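# Remove both clips from the cell, leads still plugged

## Task

Detach both clips from the cell and set them down away from it, keeping the strips unbent and leaving the leads connected.

## Robot and tools

Robot: two Kinova Gen3 arms, left_arm and right_arm, each with seven joints and a Robotiq 2F-85 two-finger gripper. The wrist motors are weak (forearm roll about 21.5 N m, wrist pitch about 21.2, wrist roll about 22.2), so heavy loads or contact can make them yield. Cameras: cam_high (on a stand behind the arms), cam_left_wrist and cam_right_wrist, each 896x504.

Frame: all hand positions and orientations are given in the scene frame, in metres. The origin sits at table height, halfway between the nominal arm bases; +z points up, +x points out over the table, and left_arm is on the +y side. Real bases: left_arm near (-0.012, +0.272, 0), right_arm near (+0.035, -0.274, 0). end_effector_position is the point between the pads when they are closed; the gripper's fingers point along its own +z and open along its y. Reported poses may be off by a few centimetres.

The row: every command that moves something uses rows of 18 numbers, each in [-1, 1], always covering both arms. Numbers 1-7 are left_arm joint offsets, 8 is left gripper position, 9 is left gripper speed; numbers 10-18 repeat this for right_arm. Joint order within each arm: waist, shoulder, elbow, forearm roll, upper arm roll, wrist pitch, wrist roll. A joint number is an offset, not an angle: it counts from that arm's Joint targets as they stood when the action (or move) began, not from the previous row. Scale: 1.0 equals 0.9985 rad for waist, shoulder, upper arm roll and elbow, and 0.8765 rad for forearm roll, wrist pitch and wrist roll. Sending 0 for all seven joints of an arm holds its current targets. Gripper position is absolute: +1 fully open (85 mm), 0 about 45 mm, -1 fully closed. Gripper speed: -1 about 20 mm/s, 0 about 85, +1 about 150; faster closes grip harder. To leave a gripper unchanged, resend its last position and speed.

Joint ranges (rad): waist, upper arm roll, forearm roll and wrist roll ±69.115; shoulder ±2.250; elbow ±2.580; wrist pitch ±2.100. An action pushing a joint more than 0.014 rad beyond its range is rejected for both arms. Drive speeds are capped near 1.12 rad/s (big joints) and 0.983 (wrist joints).

Tools:
- execute_actions(actions, cameras): actions is a list of actions; each action is a list of up to 15 rows, one per 1/30 s step; a short action repeats its final row until 15 steps pass. An empty actions list returns the full state plus images from all cameras. cameras: list of names, ["all"], or [].
- move(target, speed, blend, blocking, cameras): target is one 18-number row or a list of up to 15 rows; every row's joint offsets count from the Joint targets at the start of the call. speed is rad/s for the joint with the longest path, 0.01 to 2, default 0.5, one value or one per target. blend (rad) rounds corners between listed targets; 0 stops at each. blocking=false returns after about 0.5 s while the path keeps running. Paths do not avoid obstacles or the other arm, and the arm is stiff: aiming a few mm past a contact presses hard.
- wait(seconds 0 to 10, cameras): lets time run with commands held.
- stop(cameras): brakes a running move; fingers continue.
- zoom_image(camera, region): region [x0, y0, x1, y1] in pixels of that camera's latest image, at most 504 wide and tall.
- clear_fault(arm): "left_arm" or "right_arm", only after a torque fault was reported.
- read_manual(section): licence texts only.
- finished_scene(scene): ends scene 1 or 2, irreversible; the goal must hold without the robot.

Results: Joint positions, Joint velocities, Joint targets (base for next offsets), Joint torques (positive toward larger angle), Flange force along the gripper's axes (includes held weight; noisy), end_effector_position and quat_wxyz, and per gripper position_measured_pct (about 50 minus 50 times the position number), object_status (0 moving, 1 blocked opening, 2 stopped on an object before the requested position, 3 reached the request or pads met) and motor_current_ma (about 1000 when holding firmly, near 0 in air). Lines to watch: "joint sent to its limit", "joint command not followed" (the inter-arm clearance check altered steps), the move: line (done, off_target, moving, held, fault, limits=held), MOTOR HOT, OVER-TEMPERATURE FAULT, torque fault.

Gripping: close to a position narrower than the part and hold that number; open a few mm wider than the part to release. Wait roughly a second after the fingers stop before judging status.

Avoid: letting any clip fall or land off the table; pulling the leads out; bending the strips by twisting or prying; hitting the table, cell or the other arm; closing a gripper on the other gripper; pressing past contacts; long stretched-out holds that heat motors; torque faults from impacts. Move slowly near parts, and release items only when they are at rest on the table.

Each tool is called in YAML: its name, and indented under it one key for each argument.

## Session

execute_actions:
  actions: []

Scene clock: 0.00 s.
left_arm: end_effector_position=(+0.6670, +0.8841, +0.2557) position_measured_pct=0.0 object_status=3 motor_current_ma=0 end_effector_quat_wxyz=(+0.055, +0.816, +0.253, +0.517) | right_arm: end_effector_position=(+0.0765, -0.7782, +0.3468) position_measured_pct=0.0 object_status=3 motor_current_ma=0 end_effector_quat_wxyz=(-0.544, +0.127, +0.826, +0.066)
Joint names: [waist, shoulder, elbow, forearm roll, upper arm roll, wrist pitch, wrist roll]
Joint positions: left_arm=[-0.953 1.143 0.621 1.141 -0.057 0.801 3.753] | right_arm=[0.838 1.102 0.758 0.307 0.92 1.994 2.861]
Joint velocities: within noise
Joint torques (N m): no reading
Flange force (N): no reading
Joint targets: left_arm=[-0.953 1.143 0.621 1.141 -0.057 0.801 3.753] | right_arm=[0.838 1.102 0.758 0.307 0.920 1.994 2.861]
Tool commands: left_gripper/position=+1.0 left_gripper/speed=+1.0 right_gripper/position=+1.0 right_gripper/speed=+1.0

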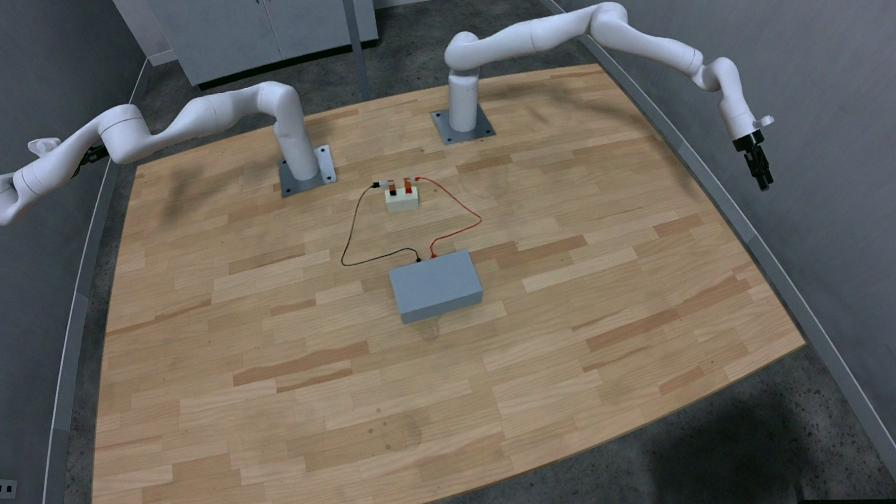

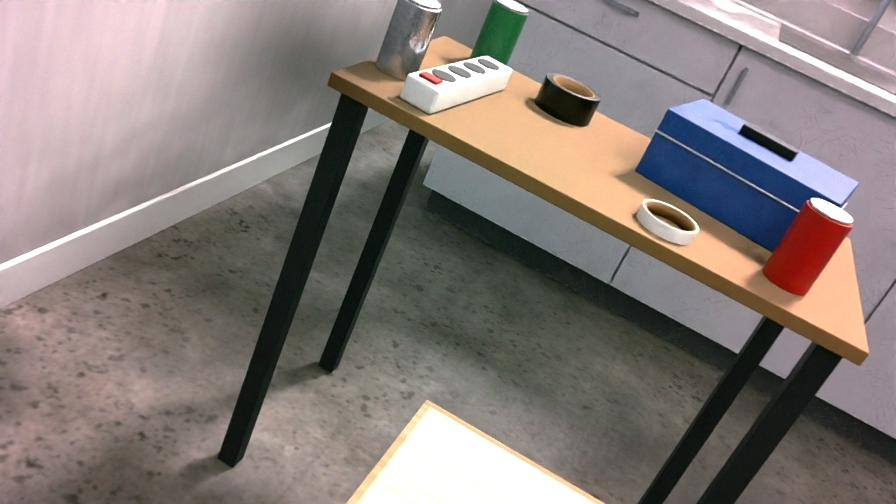

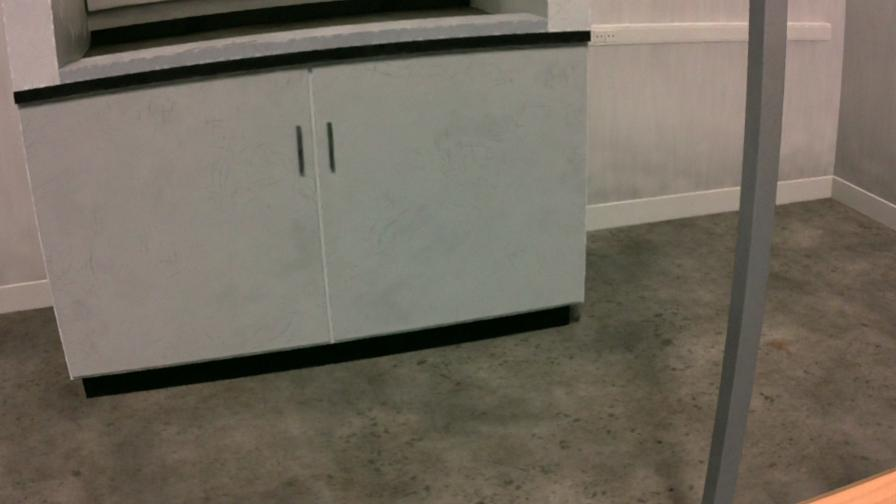

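zoom_image:
  camera: "cam_high"
  region: [335, 160, 495, 250]

zoom_image:
  camera: "cam_high"
  region: [370, 168, 440, 218]

Scaled by 3.150.

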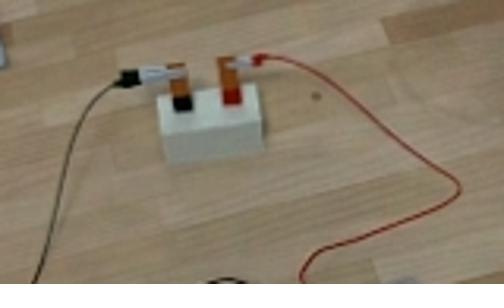

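Scaled by 7.200.

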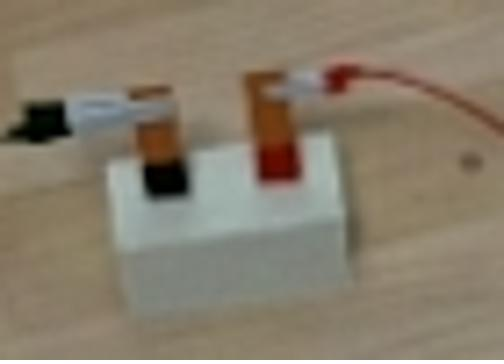

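move:
  target: [0.3,-0.9,1,-1,0.057,0.342,0.316,1,1,-0.5,-0.8,0.9,-0.35,-0.921,-0.8,1,1,1]
  speed: 0.9
  cameras: ["cam_high"]

Scene clock: 33.90 s.
left_arm: end_effector_position=(+0.4107, +0.4777, +0.3051) position_measured_pct=0.0 object_status=3 motor_current_ma=0 end_effector_quat_wxyz=(+0.041, +0.988, +0.038, +0.145) | right_arm: end_effector_position=(+0.3956, -0.4035, +0.2579) position_measured_pct=0.0 object_status=3 motor_current_ma=0 end_effector_quat_wxyz=(+0.019, +0.808, -0.587, -0.052)
Joint names: [waist, shoulder, elbow, forearm roll, upper arm roll, wrist pitch, wrist roll]
Joint positions: left_arm=[-0.654 0.244 1.62 0.264 0 1.101 4.03] | right_arm=[0.339 0.303 1.657 0 0.001 1.293 3.737]
Joint torques (N m): left_arm=[-0.57 -14.32 -8.41 0.27 -0.05 -0.25 -0.06] | right_arm=[0 -14.07 -7.7 -0.19 0.09 0.29 -0.09]
Flange force (N): left_arm=[3.3 0.0 0.5] | right_arm=[1.1 -0.8 -0.8]
Joint targets: left_arm=[-0.654 0.244 1.620 0.264 0.000 1.101 4.030] | right_arm=[0.339 0.303 1.657 0.000 0.000 1.293 3.737]
move: done
Images, in order (width x height): cam_high 896x504.

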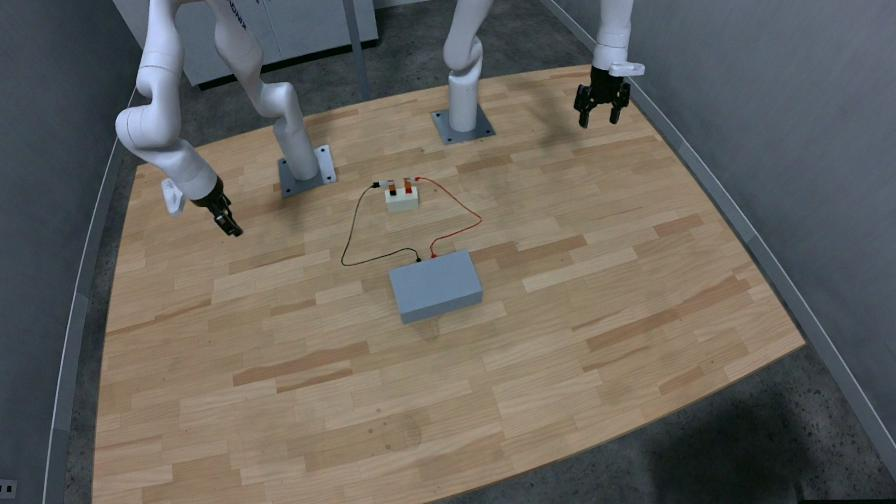

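move:
  target: [0,-0.2,0.2,-0.301,0,0,0,1,1,-0.9,-0.395,0.306,0,0,-0.026,1,1,1]
  speed: 0.9

move:
  target: [0,0,0,0,0,0,0,1,1,-0.411,0,0,0,0,0,0.731,1,1]
  speed: 0.7
  cameras: ["all"]

Scene clock: 45.47 s.
left_arm: end_effector_position=(+0.2985, +0.4821, +0.3078) position_measured_pct=0.0 object_status=3 motor_current_ma=0 end_effector_quat_wxyz=(-0.055, +0.996, -0.011, +0.069) | right_arm: end_effector_position=(+0.2635, -0.1422, +0.2996) position_measured_pct=0.0 object_status=3 motor_current_ma=0 end_effector_quat_wxyz=(+0.000, +0.966, +0.257, +0.000)
Joint names: [waist, shoulder, elbow, forearm roll, upper arm roll, wrist pitch, wrist roll]
Joint positions: left_arm=[-0.654 0.044 1.82 0 0 1.101 4.03] | right_arm=[-0.56 -0.092 1.962 0 0 1.27 4.614]
Joint torques (N m): left_arm=[-0.57 -10.13 -8.07 -0.33 -0.36 -0.29 0] | right_arm=[-0.02 -6.79 -8.28 -0.2 -0.31 0.03 0.02]
Flange force (N): left_arm=[3.4 -0.6 -1.0] | right_arm=[0.9 0.7 -0.7]
Joint targets: left_arm=[-0.654 0.044 1.820 0.000 0.000 1.101 4.030] | right_arm=[-0.560 -0.092 1.962 0.000 0.000 1.270 4.614]
move: done

Scene clock: 46.97 s.
left_arm: end_effector_position=(+0.2985, +0.4821, +0.3079) position_measured_pct=0.0 object_status=3 motor_current_ma=0 end_effector_quat_wxyz=(-0.055, +0.996, -0.011, +0.069) | right_arm: end_effector_position=(+0.1920, -0.0622, +0.2996) position_measured_pct=0.0 object_status=3 motor_current_ma=0 end_effector_quat_wxyz=(+0.000, +0.707, +0.707, +0.000)
Joint names: [waist, shoulder, elbow, forearm roll, upper arm roll, wrist pitch, wrist roll]
Joint positions: left_arm=[-0.654 0.044 1.82 0 0 1.101 4.03] | right_arm=[-0.97 -0.092 1.962 0 0 1.27 5.254]
Joint torques (N m): left_arm=[-0.55 -10.08 -8.08 -0.26 -0.29 -0.29 0.05] | right_arm=[0.37 -6.85 -8.23 -0.26 -0.25 0.01 -0.1]
Flange force (N): left_arm=[3.2 -0.7 -1.0] | right_arm=[0.5 1.0 -0.8]
Joint targets: left_arm=[-0.654 0.044 1.820 0.000 0.000 1.101 4.030] | right_arm=[-0.970 -0.092 1.962 0.000 0.000 1.270 5.254]
move: done

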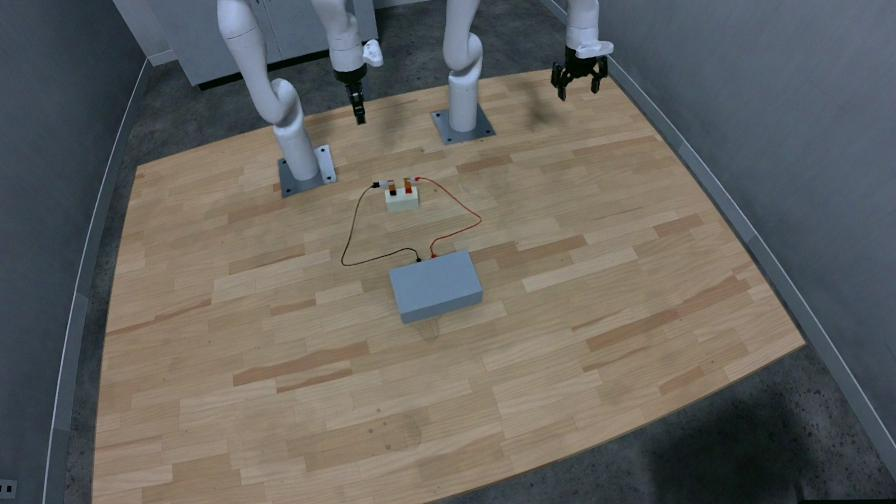

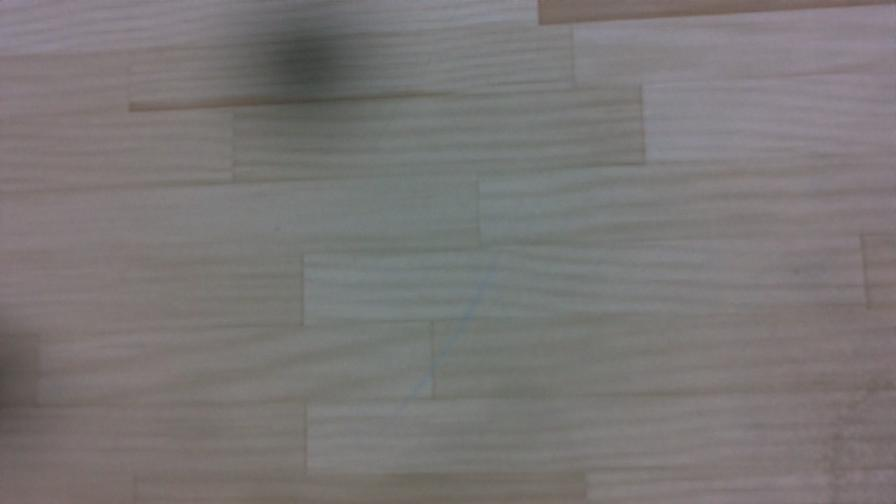

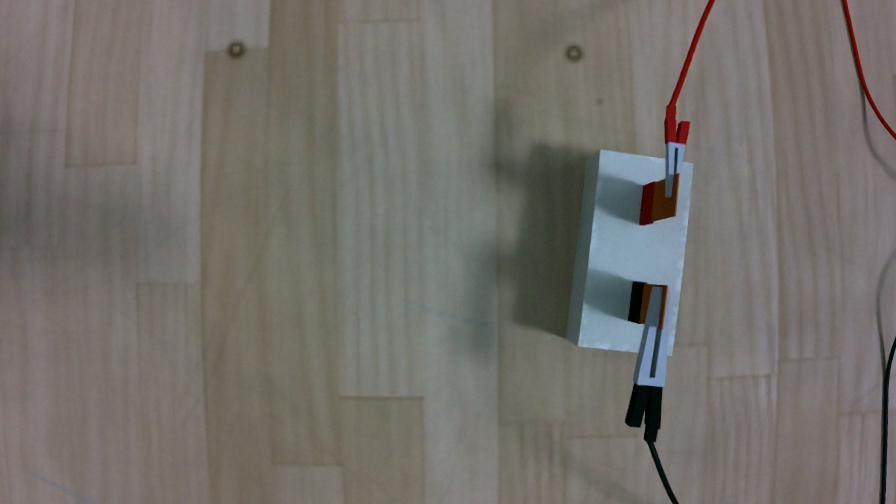

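move:
  target: [0,0,0,0,0,0,0,1,1,0.2984,0.2176,-0.0515,0,0,-0.1875,0.3418,1,1]
  speed: 0.5
  cameras: ["cam_right_wrist"]

zoom_image:
  camera: "cam_right_wrist"
  region: [300, 60, 600, 460]

Scene clock: 59.87 s.
left_arm: end_effector_position=(+0.2985, +0.4821, +0.3079) position_measured_pct=0.0 object_status=3 motor_current_ma=0 end_effector_quat_wxyz=(-0.055, +0.996, -0.011, +0.069) | right_arm: end_effector_position=(+0.3003, -0.0699, +0.2498) position_measured_pct=0.0 object_status=3 motor_current_ma=0 end_effector_quat_wxyz=(+0.000, +0.707, +0.708, +0.000)
Joint names: [waist, shoulder, elbow, forearm roll, upper arm roll, wrist pitch, wrist roll]
Joint positions: left_arm=[-0.654 0.044 1.82 0 0 1.101 4.03] | right_arm=[-0.672 0.126 1.911 0 0 1.106 5.554]
Joint torques (N m): left_arm=[-0.53 -10.18 -8.2 -0.37 -0.29 -0.36 0] | right_arm=[0.21 -10.9 -7.67 -0.24 -0.16 0 -0.15]
Flange force (N): left_arm=[3.2 -0.6 -0.9] | right_arm=[0.7 1.7 -0.4]
Joint targets: left_arm=[-0.654 0.044 1.820 0.000 0.000 1.101 4.030] | right_arm=[-0.672 0.126 1.911 0.000 0.000 1.106 5.554]
move: done
Images, in order (width x height): cam_right_wrist 896x504.

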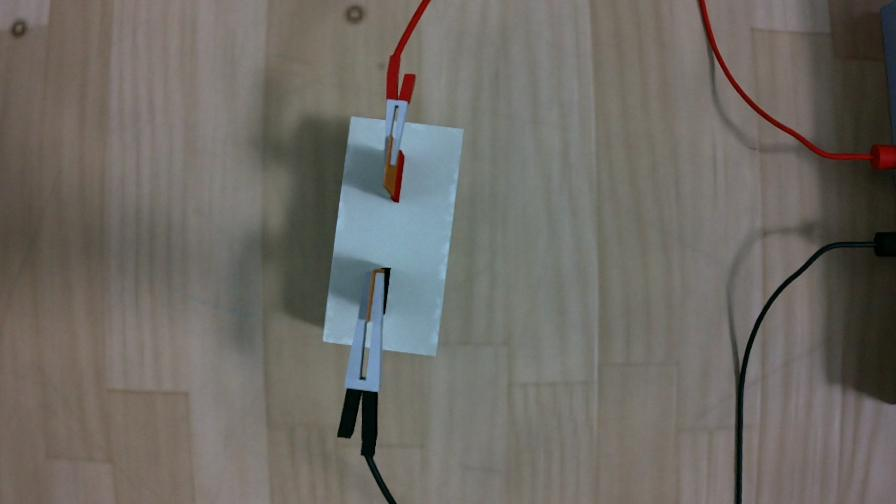

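Scaled by 1.260 from the camera's 896x504 image, which has a finer 1280x720 frame.

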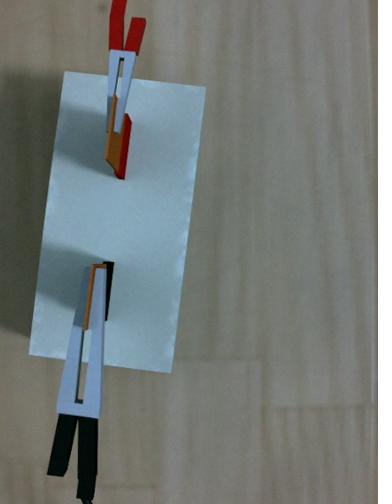

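move:
  target:
    - [0.4,-0.7067,0.7131,0,0,-0.503,0.778,1,1,0,0,0,0,0,0,0,1,1]
    - [1,-0.7067,0.7131,0,0,-0.503,0.778,1,1,0,0,0,0,0,0,0,1,1]
  blend: [0.1,0]
  speed: 0.8

move:
  target: [0.396,0,0,0,0,0,0,1,1,0,0,0,0,0,0,0,1,1]
  speed: 0.5
  cameras: ["all"]

zoom_image:
  camera: "cam_left_wrist"
  region: [250, 100, 650, 400]

Scene clock: 96.67 s.
left_arm: end_effector_position=(+0.1874, +0.1755, +0.2691) position_measured_pct=0.0 object_status=3 motor_current_ma=0 end_effector_quat_wxyz=(+0.051, +0.940, -0.161, +0.297) | right_arm: end_effector_position=(+0.3003, -0.0699, +0.2498) position_measured_pct=0.0 object_status=3 motor_current_ma=0 end_effector_quat_wxyz=(+0.000, +0.707, +0.708, +0.000)
Joint names: [waist, shoulder, elbow, forearm roll, upper arm roll, wrist pitch, wrist roll]
Joint positions: left_arm=[0.345 -0.661 2.532 0 0 0.66 4.712] | right_arm=[-0.672 0.126 1.911 0 0 1.106 5.554]
Joint torques (N m): left_arm=[-0.73 2.05 -9.37 -0.39 -0.68 -1.38 -0.03] | right_arm=[0.05 -10.82 -7.7 -0.2 -0.23 0.03 -0.07]
Flange force (N): left_arm=[2.2 2.3 0.2] | right_arm=[0.4 1.6 -0.3]
Joint targets: left_arm=[0.345 -0.661 2.532 0.000 0.000 0.660 4.712] | right_arm=[-0.672 0.126 1.911 0.000 0.000 1.106 5.554]
move: done

Scene clock: 98.00 s.
left_arm: end_effector_position=(+0.1348, +0.1060, +0.2691) position_measured_pct=0.0 object_status=3 motor_current_ma=0 end_effector_quat_wxyz=(+0.108, +0.890, -0.342, +0.281) | right_arm: end_effector_position=(+0.3003, -0.0699, +0.2498) position_measured_pct=0.0 object_status=3 motor_current_ma=0 end_effector_quat_wxyz=(+0.000, +0.707, +0.708, +0.000)
Joint names: [waist, shoulder, elbow, forearm roll, upper arm roll, wrist pitch, wrist roll]
Joint positions: left_arm=[0.74 -0.661 2.532 0 0 0.66 4.712] | right_arm=[-0.672 0.126 1.911 0 0 1.106 5.554]
Joint torques (N m): left_arm=[-0.77 2.02 -9.28 -0.37 -0.76 -1.46 0.03] | right_arm=[0.1 -10.79 -7.69 -0.23 -0.14 0.02 -0.07]
Flange force (N): left_arm=[2.5 2.5 -0.3] | right_arm=[0.5 1.4 -0.4]
Joint targets: left_arm=[0.740 -0.661 2.532 0.000 0.000 0.660 4.712] | right_arm=[-0.672 0.126 1.911 0.000 0.000 1.106 5.554]
move: done

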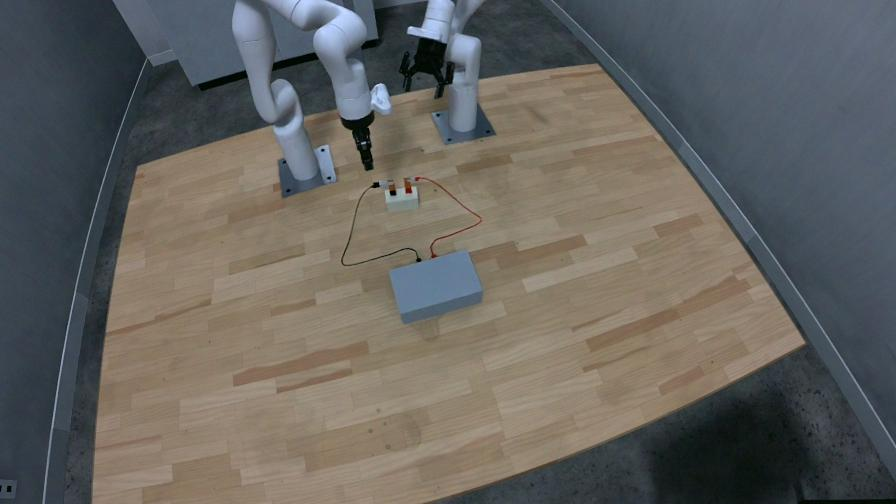

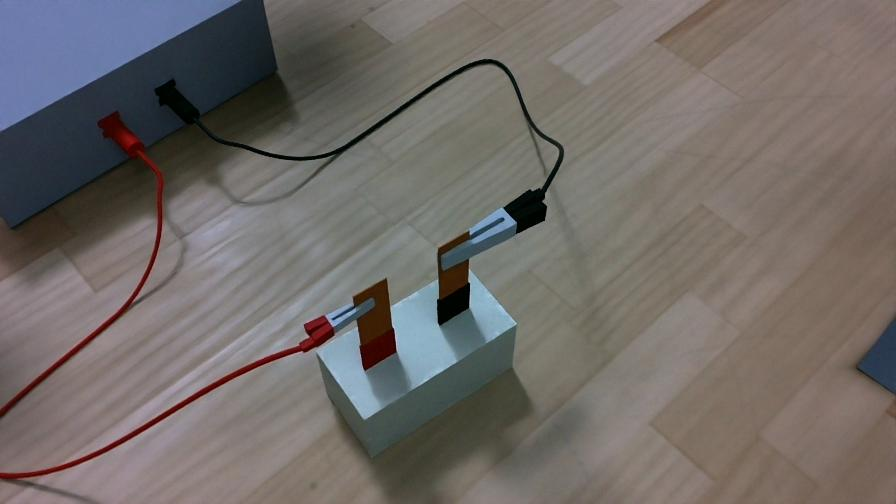

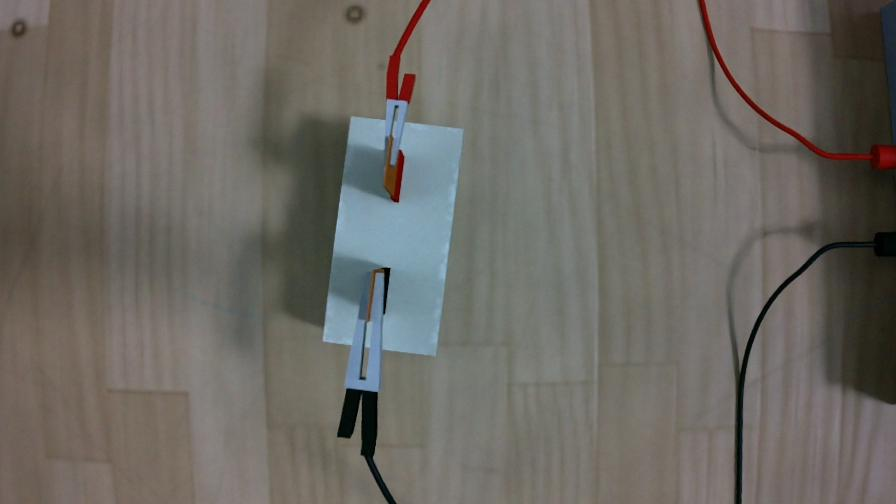

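Scaled by 1.260 from the camera's 896x504 image, which has a finer 1280x720 frame.

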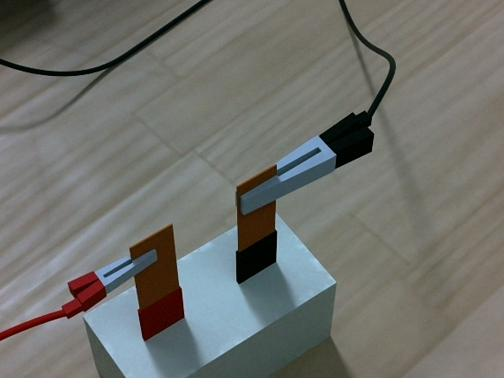

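move:
  target: [0,0,0,0,0,0,0,1,1,-0.0457,0.0601,0.2373,0,0,-0.339,-0.2013,1,1]
  speed: 0.4
  cameras: ["cam_left_wrist","cam_right_wrist"]

zoom_image:
  camera: "cam_left_wrist"
  region: [350, 60, 700, 310]

Scene clock: 107.17 s.
left_arm: end_effector_position=(+0.1348, +0.1060, +0.2691) position_measured_pct=0.0 object_status=3 motor_current_ma=0 end_effector_quat_wxyz=(+0.108, +0.890, -0.342, +0.281) | right_arm: end_effector_position=(+0.2704, -0.0780, +0.1699) position_measured_pct=0.0 object_status=3 motor_current_ma=0 end_effector_quat_wxyz=(+0.000, +0.751, +0.660, +0.000)
Joint names: [waist, shoulder, elbow, forearm roll, upper arm roll, wrist pitch, wrist roll]
Joint positions: left_arm=[0.74 -0.661 2.532 0 0 0.66 4.712] | right_arm=[-0.718 0.186 2.148 0 0 0.808 5.378]
Joint torques (N m): left_arm=[-0.59 2.01 -9.32 -0.36 -0.59 -1.44 0.04] | right_arm=[0.06 -10.44 -6.23 -0.23 -0.17 -0.01 -0.07]
Flange force (N): left_arm=[2.5 1.6 -0.1] | right_arm=[0.5 1.2 -0.1]
Joint targets: left_arm=[0.740 -0.661 2.532 0.000 0.000 0.660 4.712] | right_arm=[-0.718 0.186 2.148 0.000 0.000 0.808 5.378]
move: done
Images, in order (width x height): cam_left_wrist 896x504, cam_right_wrist 896x504.

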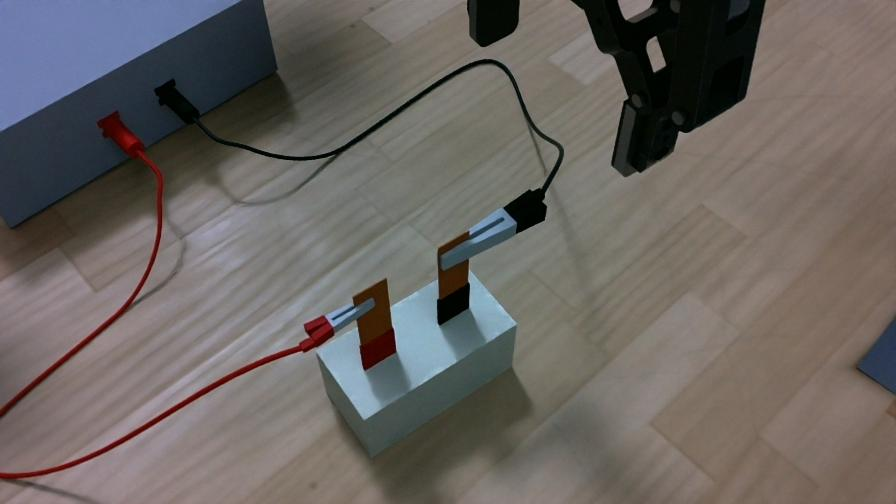

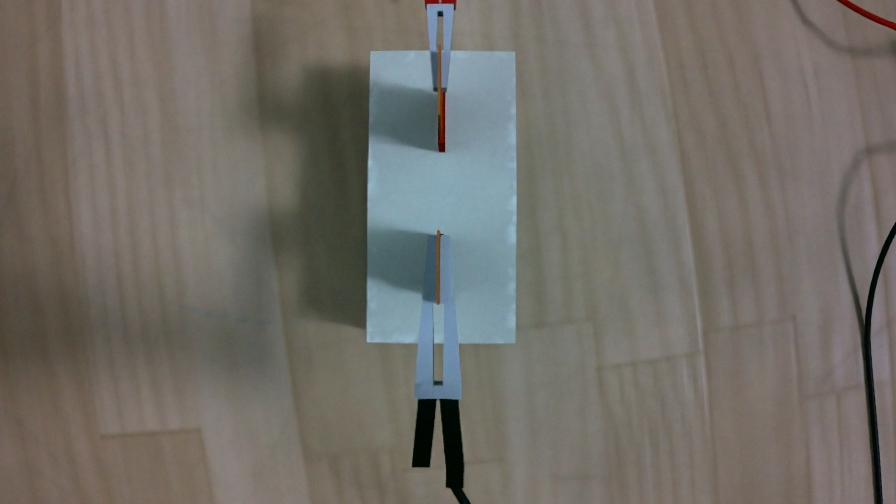

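Scaled by 1.440 from the camera's 896x504 image, which has a finer 1280x720 frame.

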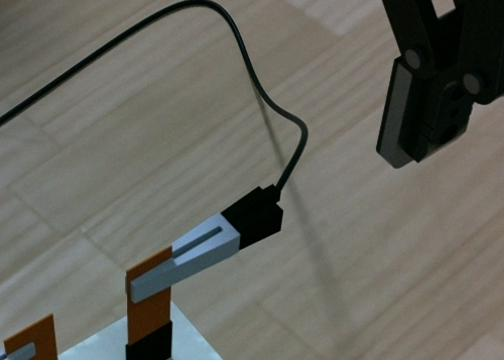

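move:
  target: [0,0,0,0,0,0,0,1,1,-0.0347,0.1126,0.0487,0,0,-0.1838,-0.0395,-0.33,0]
  speed: 0.3
  cameras: ["cam_left_wrist","cam_right_wrist"]

zoom_image:
  camera: "cam_left_wrist"
  region: [400, 100, 650, 280]

Scene clock: 124.97 s.
left_arm: end_effector_position=(+0.1348, +0.1060, +0.2691) position_measured_pct=0.0 object_status=3 motor_current_ma=0 end_effector_quat_wxyz=(+0.108, +0.890, -0.342, +0.281) | right_arm: end_effector_position=(+0.2690, -0.0641, +0.1249) position_measured_pct=66.7 object_status=0 motor_current_ma=0 end_effector_quat_wxyz=(+0.000, +0.751, +0.660, +0.000)
Joint names: [waist, shoulder, elbow, forearm roll, upper arm roll, wrist pitch, wrist roll]
Joint positions: left_arm=[0.74 -0.661 2.532 0 0 0.66 4.712] | right_arm=[-0.752 0.298 2.196 0 0 0.647 5.343]
Joint torques (N m): left_arm=[-0.58 2.05 -9.28 -0.36 -0.59 -1.43 0.01] | right_arm=[0.05 -11.64 -5.07 -0.21 -0.11 0.04 -0.11]
Flange force (N): left_arm=[2.5 1.8 -0.3] | right_arm=[0.8 1.4 0.4]
Joint targets: left_arm=[0.740 -0.661 2.532 0.000 0.000 0.660 4.712] | right_arm=[-0.752 0.298 2.196 0.000 0.000 0.647 5.343]
move: done
Images, in order (width x height): cam_left_wrist 896x504, cam_right_wrist 896x504.

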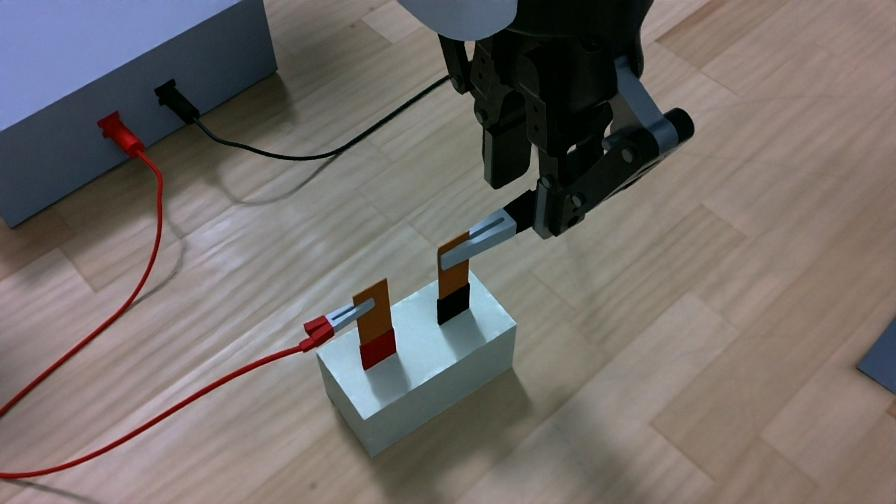

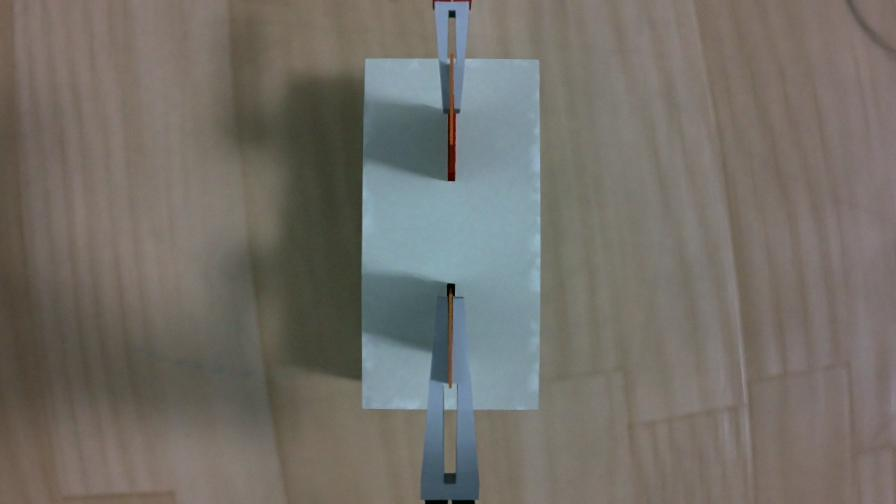

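Scaled by 2.016 from the camera's 896x504 image, which has a finer 1280x720 frame.

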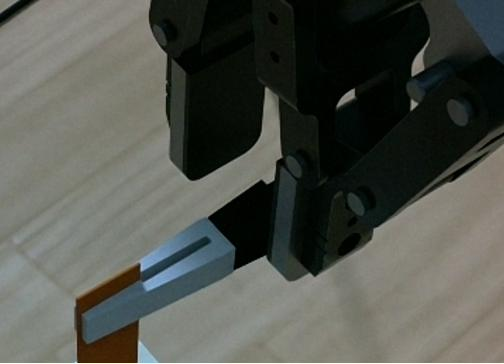

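move:
  target: [0,0,0,0,0,0,0,1,1,0,0.0436,0.0241,0,0,-0.0770,0,-0.33,0]
  speed: 0.1
  cameras: ["cam_left_wrist","cam_right_wrist"]

zoom_image:
  camera: "cam_left_wrist"
  region: [400, 100, 650, 280]

Scene clock: 132.80 s.
left_arm: end_effector_position=(+0.1348, +0.1060, +0.2691) position_measured_pct=0.0 object_status=3 motor_current_ma=0 end_effector_quat_wxyz=(+0.108, +0.890, -0.342, +0.281) | right_arm: end_effector_position=(+0.2690, -0.0641, +0.1069) position_measured_pct=66.7 object_status=3 motor_current_ma=0 end_effector_quat_wxyz=(+0.000, +0.751, +0.660, +0.000)
Joint names: [waist, shoulder, elbow, forearm roll, upper arm roll, wrist pitch, wrist roll]
Joint positions: left_arm=[0.74 -0.661 2.532 0 0 0.66 4.712] | right_arm=[-0.752 0.342 2.221 0 0 0.58 5.343]
Joint torques (N m): left_arm=[-0.61 1.98 -9.25 -0.33 -0.7 -1.42 0.03] | right_arm=[0.09 -11.97 -4.6 -0.23 -0.1 -0.04 -0.07]
Flange force (N): left_arm=[2.7 2.3 0.0] | right_arm=[0.9 1.1 0.1]
Joint targets: left_arm=[0.740 -0.661 2.532 0.000 0.000 0.660 4.712] | right_arm=[-0.752 0.342 2.221 0.000 0.000 0.580 5.343]
move: done
Images, in order (width x height): cam_left_wrist 896x504, cam_right_wrist 896x504.

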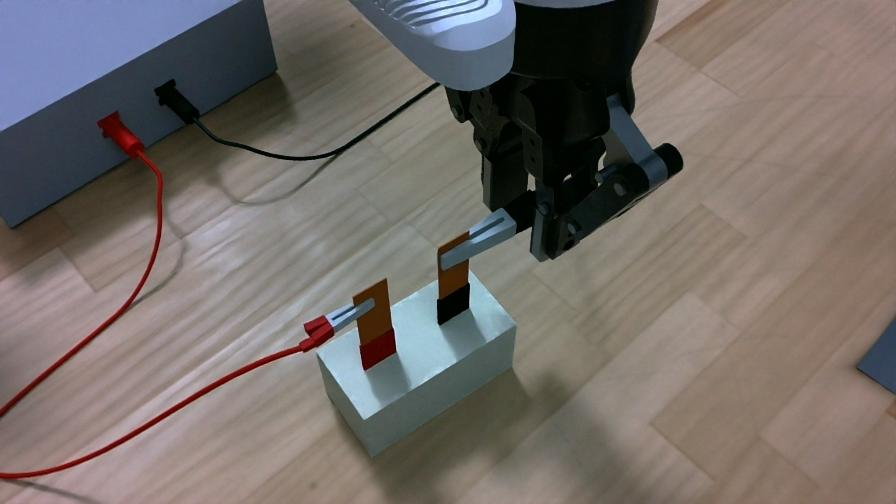

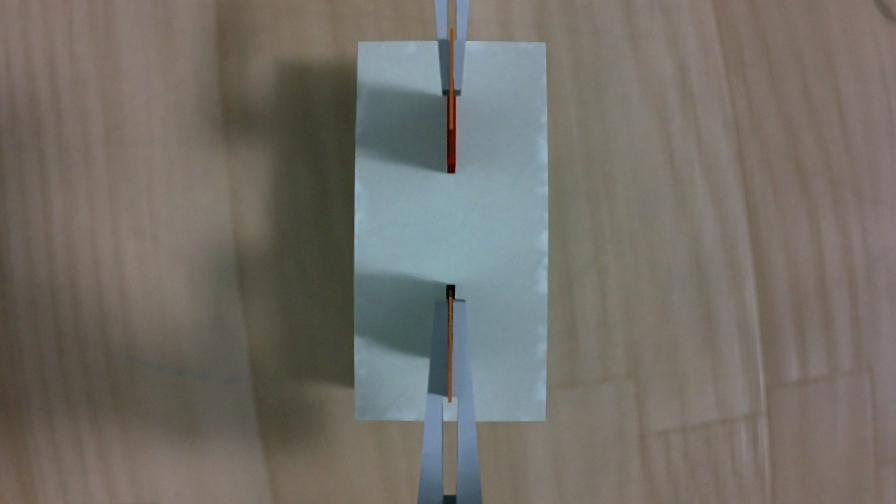

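Scaled by 2.016 from the camera's 896x504 image, which has a finer 1280x720 frame.

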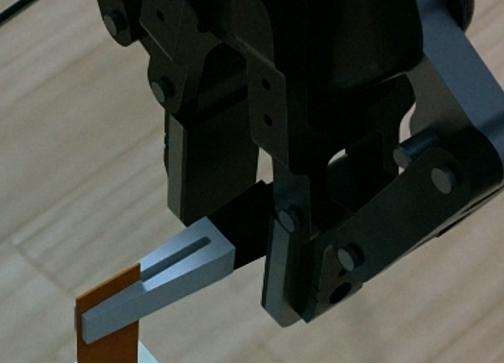

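move:
  target: [0,0,0,0,0,0,0,1,1,0,0,0,0,0,0,0,-0.64,-1]
  cameras: ["cam_left_wrist","cam_right_wrist"]

zoom_image:
  camera: "cam_left_wrist"
  region: [400, 100, 650, 280]

Scene clock: 136.67 s.
left_arm: end_effector_position=(+0.1348, +0.1060, +0.2691) position_measured_pct=0.0 object_status=3 motor_current_ma=0 end_effector_quat_wxyz=(+0.108, +0.890, -0.342, +0.281) | right_arm: end_effector_position=(+0.2690, -0.0642, +0.1069) position_measured_pct=81.8 object_status=0 motor_current_ma=0 end_effector_quat_wxyz=(+0.000, +0.751, +0.660, +0.000)
Joint names: [waist, shoulder, elbow, forearm roll, upper arm roll, wrist pitch, wrist roll]
Joint positions: left_arm=[0.74 -0.661 2.532 0 0 0.66 4.712] | right_arm=[-0.752 0.342 2.221 0 0 0.58 5.343]
Joint torques (N m): left_arm=[-0.73 1.89 -9.29 -0.38 -0.63 -1.41 0.01] | right_arm=[0.11 -11.93 -4.55 -0.22 -0.12 0.02 -0.07]
Flange force (N): left_arm=[2.8 1.8 0.4] | right_arm=[1.0 1.1 0.2]
Joint targets: left_arm=[0.740 -0.661 2.532 0.000 0.000 0.660 4.712] | right_arm=[-0.752 0.342 2.221 0.000 0.000 0.580 5.343]
move: done
Images, in order (width x height): cam_left_wrist 896x504, cam_right_wrist 896x504.

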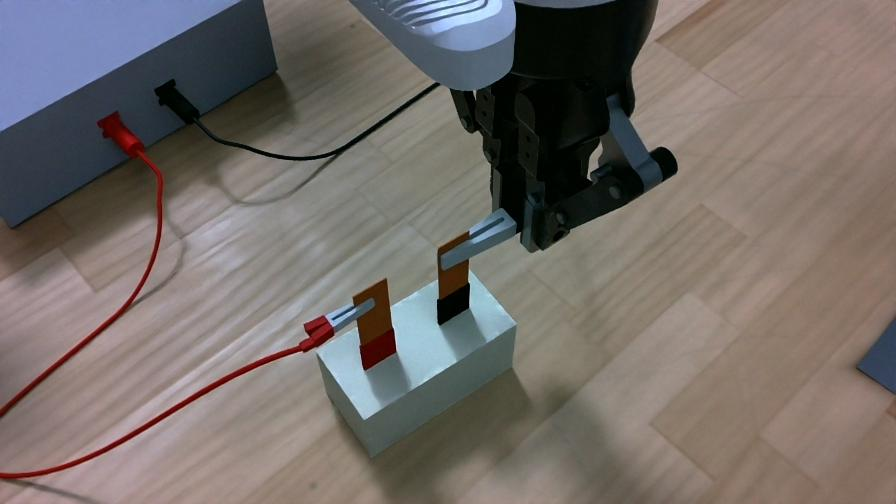

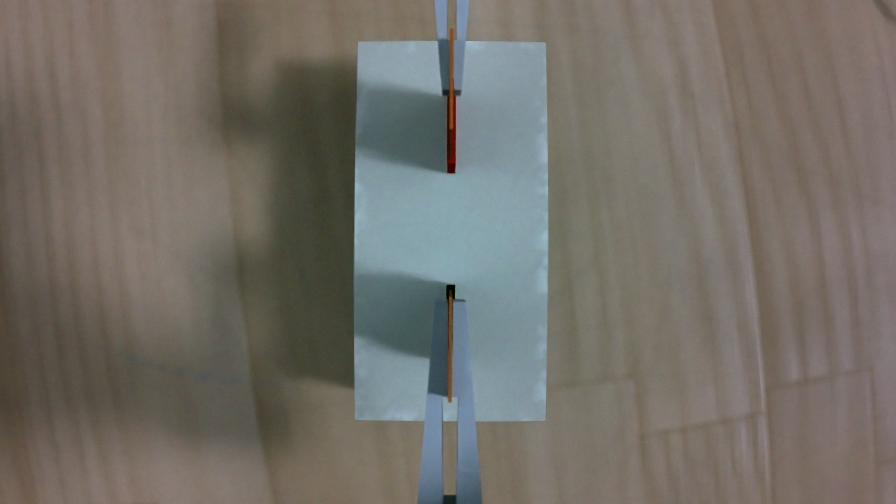

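Scaled by 2.016 from the camera's 896x504 image, which has a finer 1280x720 frame.

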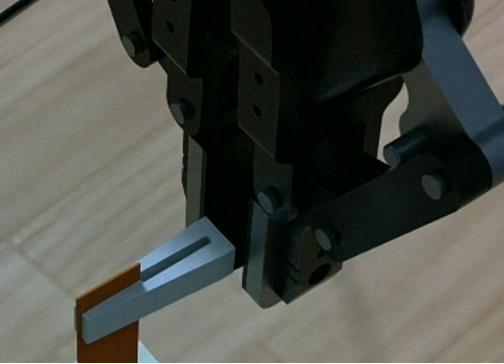

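move:
  target: [0,0,0,0,0,0,0,1,1,0,0,0,0,0,0,0,-0.72,-1]
  cameras: ["cam_right_wrist"]

move:
  target: [0,0,0,0,0,0,0,1,1,0,0,0,0,0,0,0,-0.77,-1]
  cameras: ["cam_left_wrist","cam_right_wrist"]

zoom_image:
  camera: "cam_left_wrist"
  region: [400, 100, 650, 280]

zoom_image:
  camera: "cam_right_wrist"
  region: [350, 270, 550, 500]

Scene clock: 140.90 s.
left_arm: end_effector_position=(+0.1348, +0.1060, +0.2691) position_measured_pct=0.0 object_status=3 motor_current_ma=0 end_effector_quat_wxyz=(+0.108, +0.890, -0.342, +0.281) | right_arm: end_effector_position=(+0.2690, -0.0642, +0.1069) position_measured_pct=85.7 object_status=0 motor_current_ma=50 end_effector_quat_wxyz=(+0.000, +0.751, +0.660, +0.000)
Joint names: [waist, shoulder, elbow, forearm roll, upper arm roll, wrist pitch, wrist roll]
Joint positions: left_arm=[0.74 -0.661 2.532 0 0 0.66 4.712] | right_arm=[-0.752 0.342 2.221 0 0 0.58 5.343]
Joint torques (N m): left_arm=[-0.62 1.93 -9.25 -0.38 -0.66 -1.41 -0.04] | right_arm=[0.1 -11.95 -4.56 -0.21 -0.05 0 -0.08]
Flange force (N): left_arm=[2.8 2.3 0.2] | right_arm=[0.9 1.1 0.2]
Joint targets: left_arm=[0.740 -0.661 2.532 0.000 0.000 0.660 4.712] | right_arm=[-0.752 0.342 2.221 0.000 0.000 0.580 5.343]
move: done
Images, in order (width x height): cam_right_wrist 896x504.

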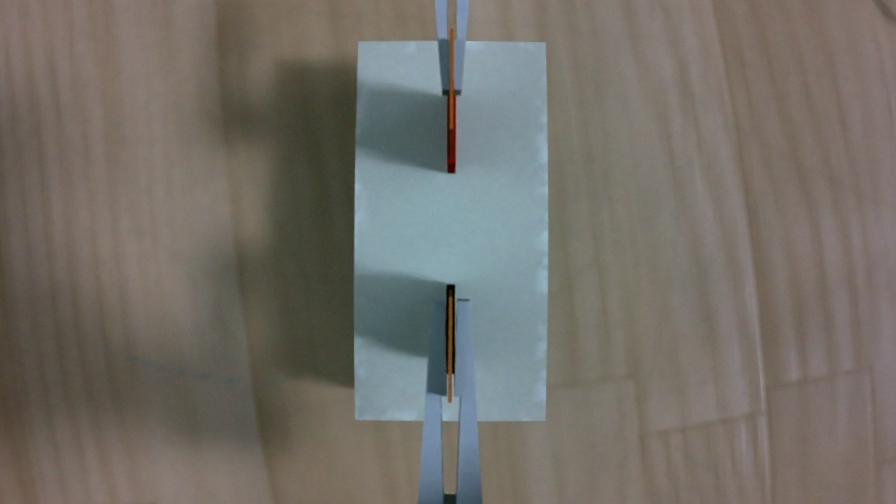

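Scene clock: 141.47 s.
left_arm: end_effector_position=(+0.1348, +0.1060, +0.2691) position_measured_pct=0.0 object_status=3 motor_current_ma=0 end_effector_quat_wxyz=(+0.108, +0.890, -0.342, +0.281) | right_arm: end_effector_position=(+0.2690, -0.0642, +0.1069) position_measured_pct=88.7 object_status=0 motor_current_ma=70 end_effector_quat_wxyz=(+0.000, +0.751, +0.660, +0.000)
Joint names: [waist, shoulder, elbow, forearm roll, upper arm roll, wrist pitch, wrist roll]
Joint positions: left_arm=[0.74 -0.661 2.532 0 0 0.66 4.712] | right_arm=[-0.752 0.342 2.221 0 0 0.58 5.343]
Joint torques (N m): left_arm=[-0.51 2.03 -9.42 -0.39 -0.66 -1.43 0.04] | right_arm=[0.1 -11.98 -4.55 -0.2 -0.08 0.03 -0.05]
Flange force (N): left_arm=[2.2 2.2 0.2] | right_arm=[1.0 1.1 0.3]
Joint targets: left_arm=[0.740 -0.661 2.532 0.000 0.000 0.660 4.712] | right_arm=[-0.752 0.342 2.221 0.000 0.000 0.580 5.343]
move: done
Images, in order (width x height): cam_left_wrist 896x504, cam_right_wrist 896x504.

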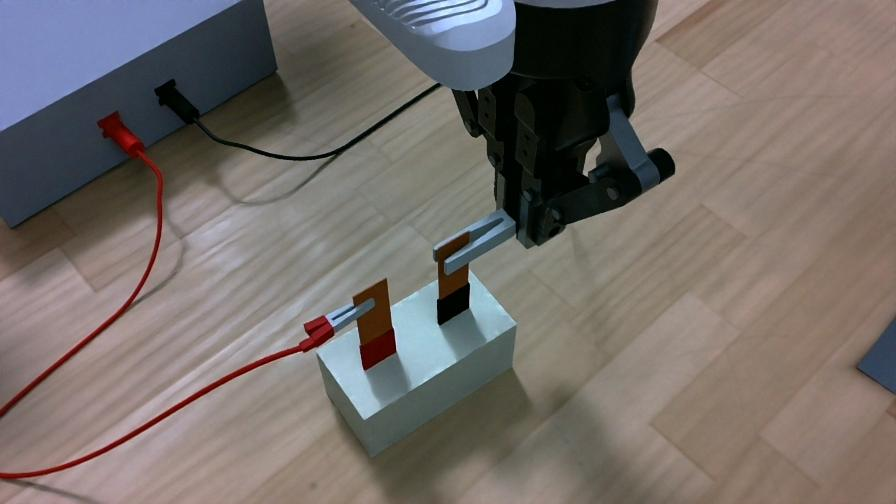

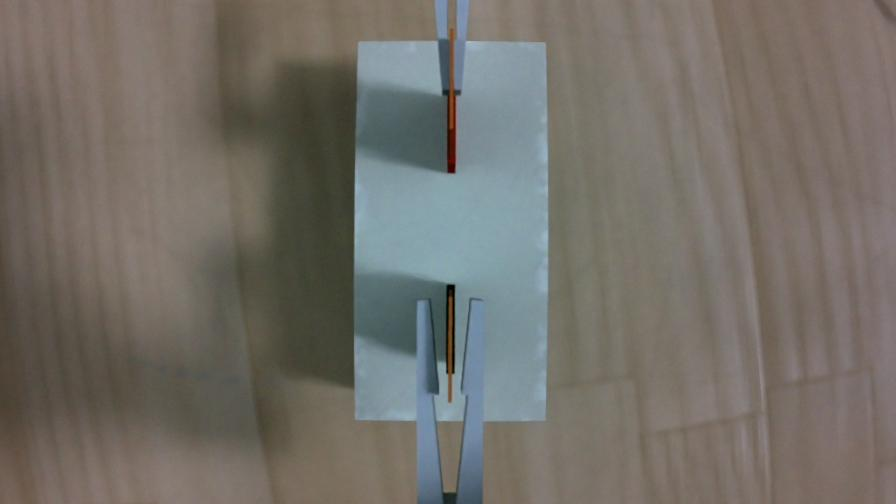

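Scaled by 2.016 from the camera's 896x504 image, which has a finer 1280x720 frame.

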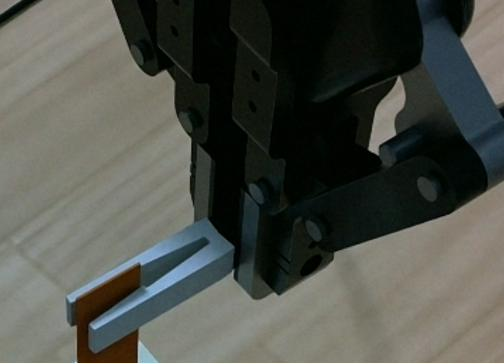

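Scaled by 2.191 from the camera's 896x504 image, which has a finer 1280x720 frame.

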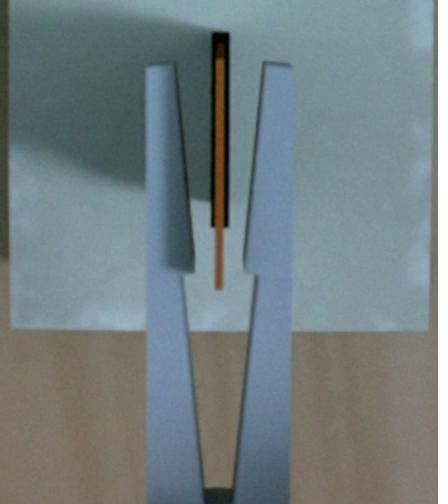

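move:
  target: [0,0,0,0,0,0,0,1,1,0,0,0,0,0,0,0,-0.8,-1]
  cameras: ["cam_right_wrist"]

zoom_image:
  camera: "cam_right_wrist"
  region: [350, 270, 550, 500]

Scene clock: 148.77 s.
left_arm: end_effector_position=(+0.1348, +0.1060, +0.2691) position_measured_pct=0.0 object_status=3 motor_current_ma=0 end_effector_quat_wxyz=(+0.108, +0.890, -0.342, +0.281) | right_arm: end_effector_position=(+0.2690, -0.0642, +0.1069) position_measured_pct=89.6 object_status=0 motor_current_ma=340 end_effector_quat_wxyz=(+0.000, +0.751, +0.660, +0.000)
Joint names: [waist, shoulder, elbow, forearm roll, upper arm roll, wrist pitch, wrist roll]
Joint positions: left_arm=[0.74 -0.661 2.532 0 0 0.66 4.712] | right_arm=[-0.752 0.342 2.221 0 0 0.58 5.343]
Joint torques (N m): left_arm=[-0.52 1.88 -9.3 -0.36 -0.64 -1.44 -0.01] | right_arm=[0.07 -11.97 -4.56 -0.23 -0.1 0.04 -0.07]
Flange force (N): left_arm=[2.9 2.2 0.3] | right_arm=[0.9 1.2 0.4]
Joint targets: left_arm=[0.740 -0.661 2.532 0.000 0.000 0.660 4.712] | right_arm=[-0.752 0.342 2.221 0.000 0.000 0.580 5.343]
move: done
Images, in order (width x height): cam_right_wrist 896x504.

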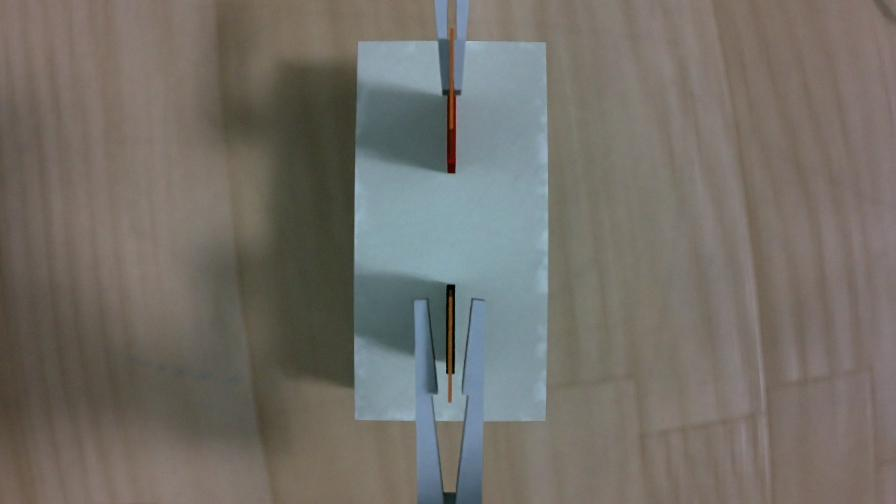

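Scaled by 2.191 from the camera's 896x504 image, which has a finer 1280x720 frame.

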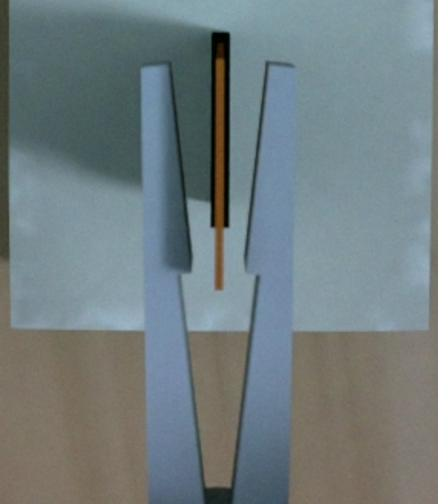

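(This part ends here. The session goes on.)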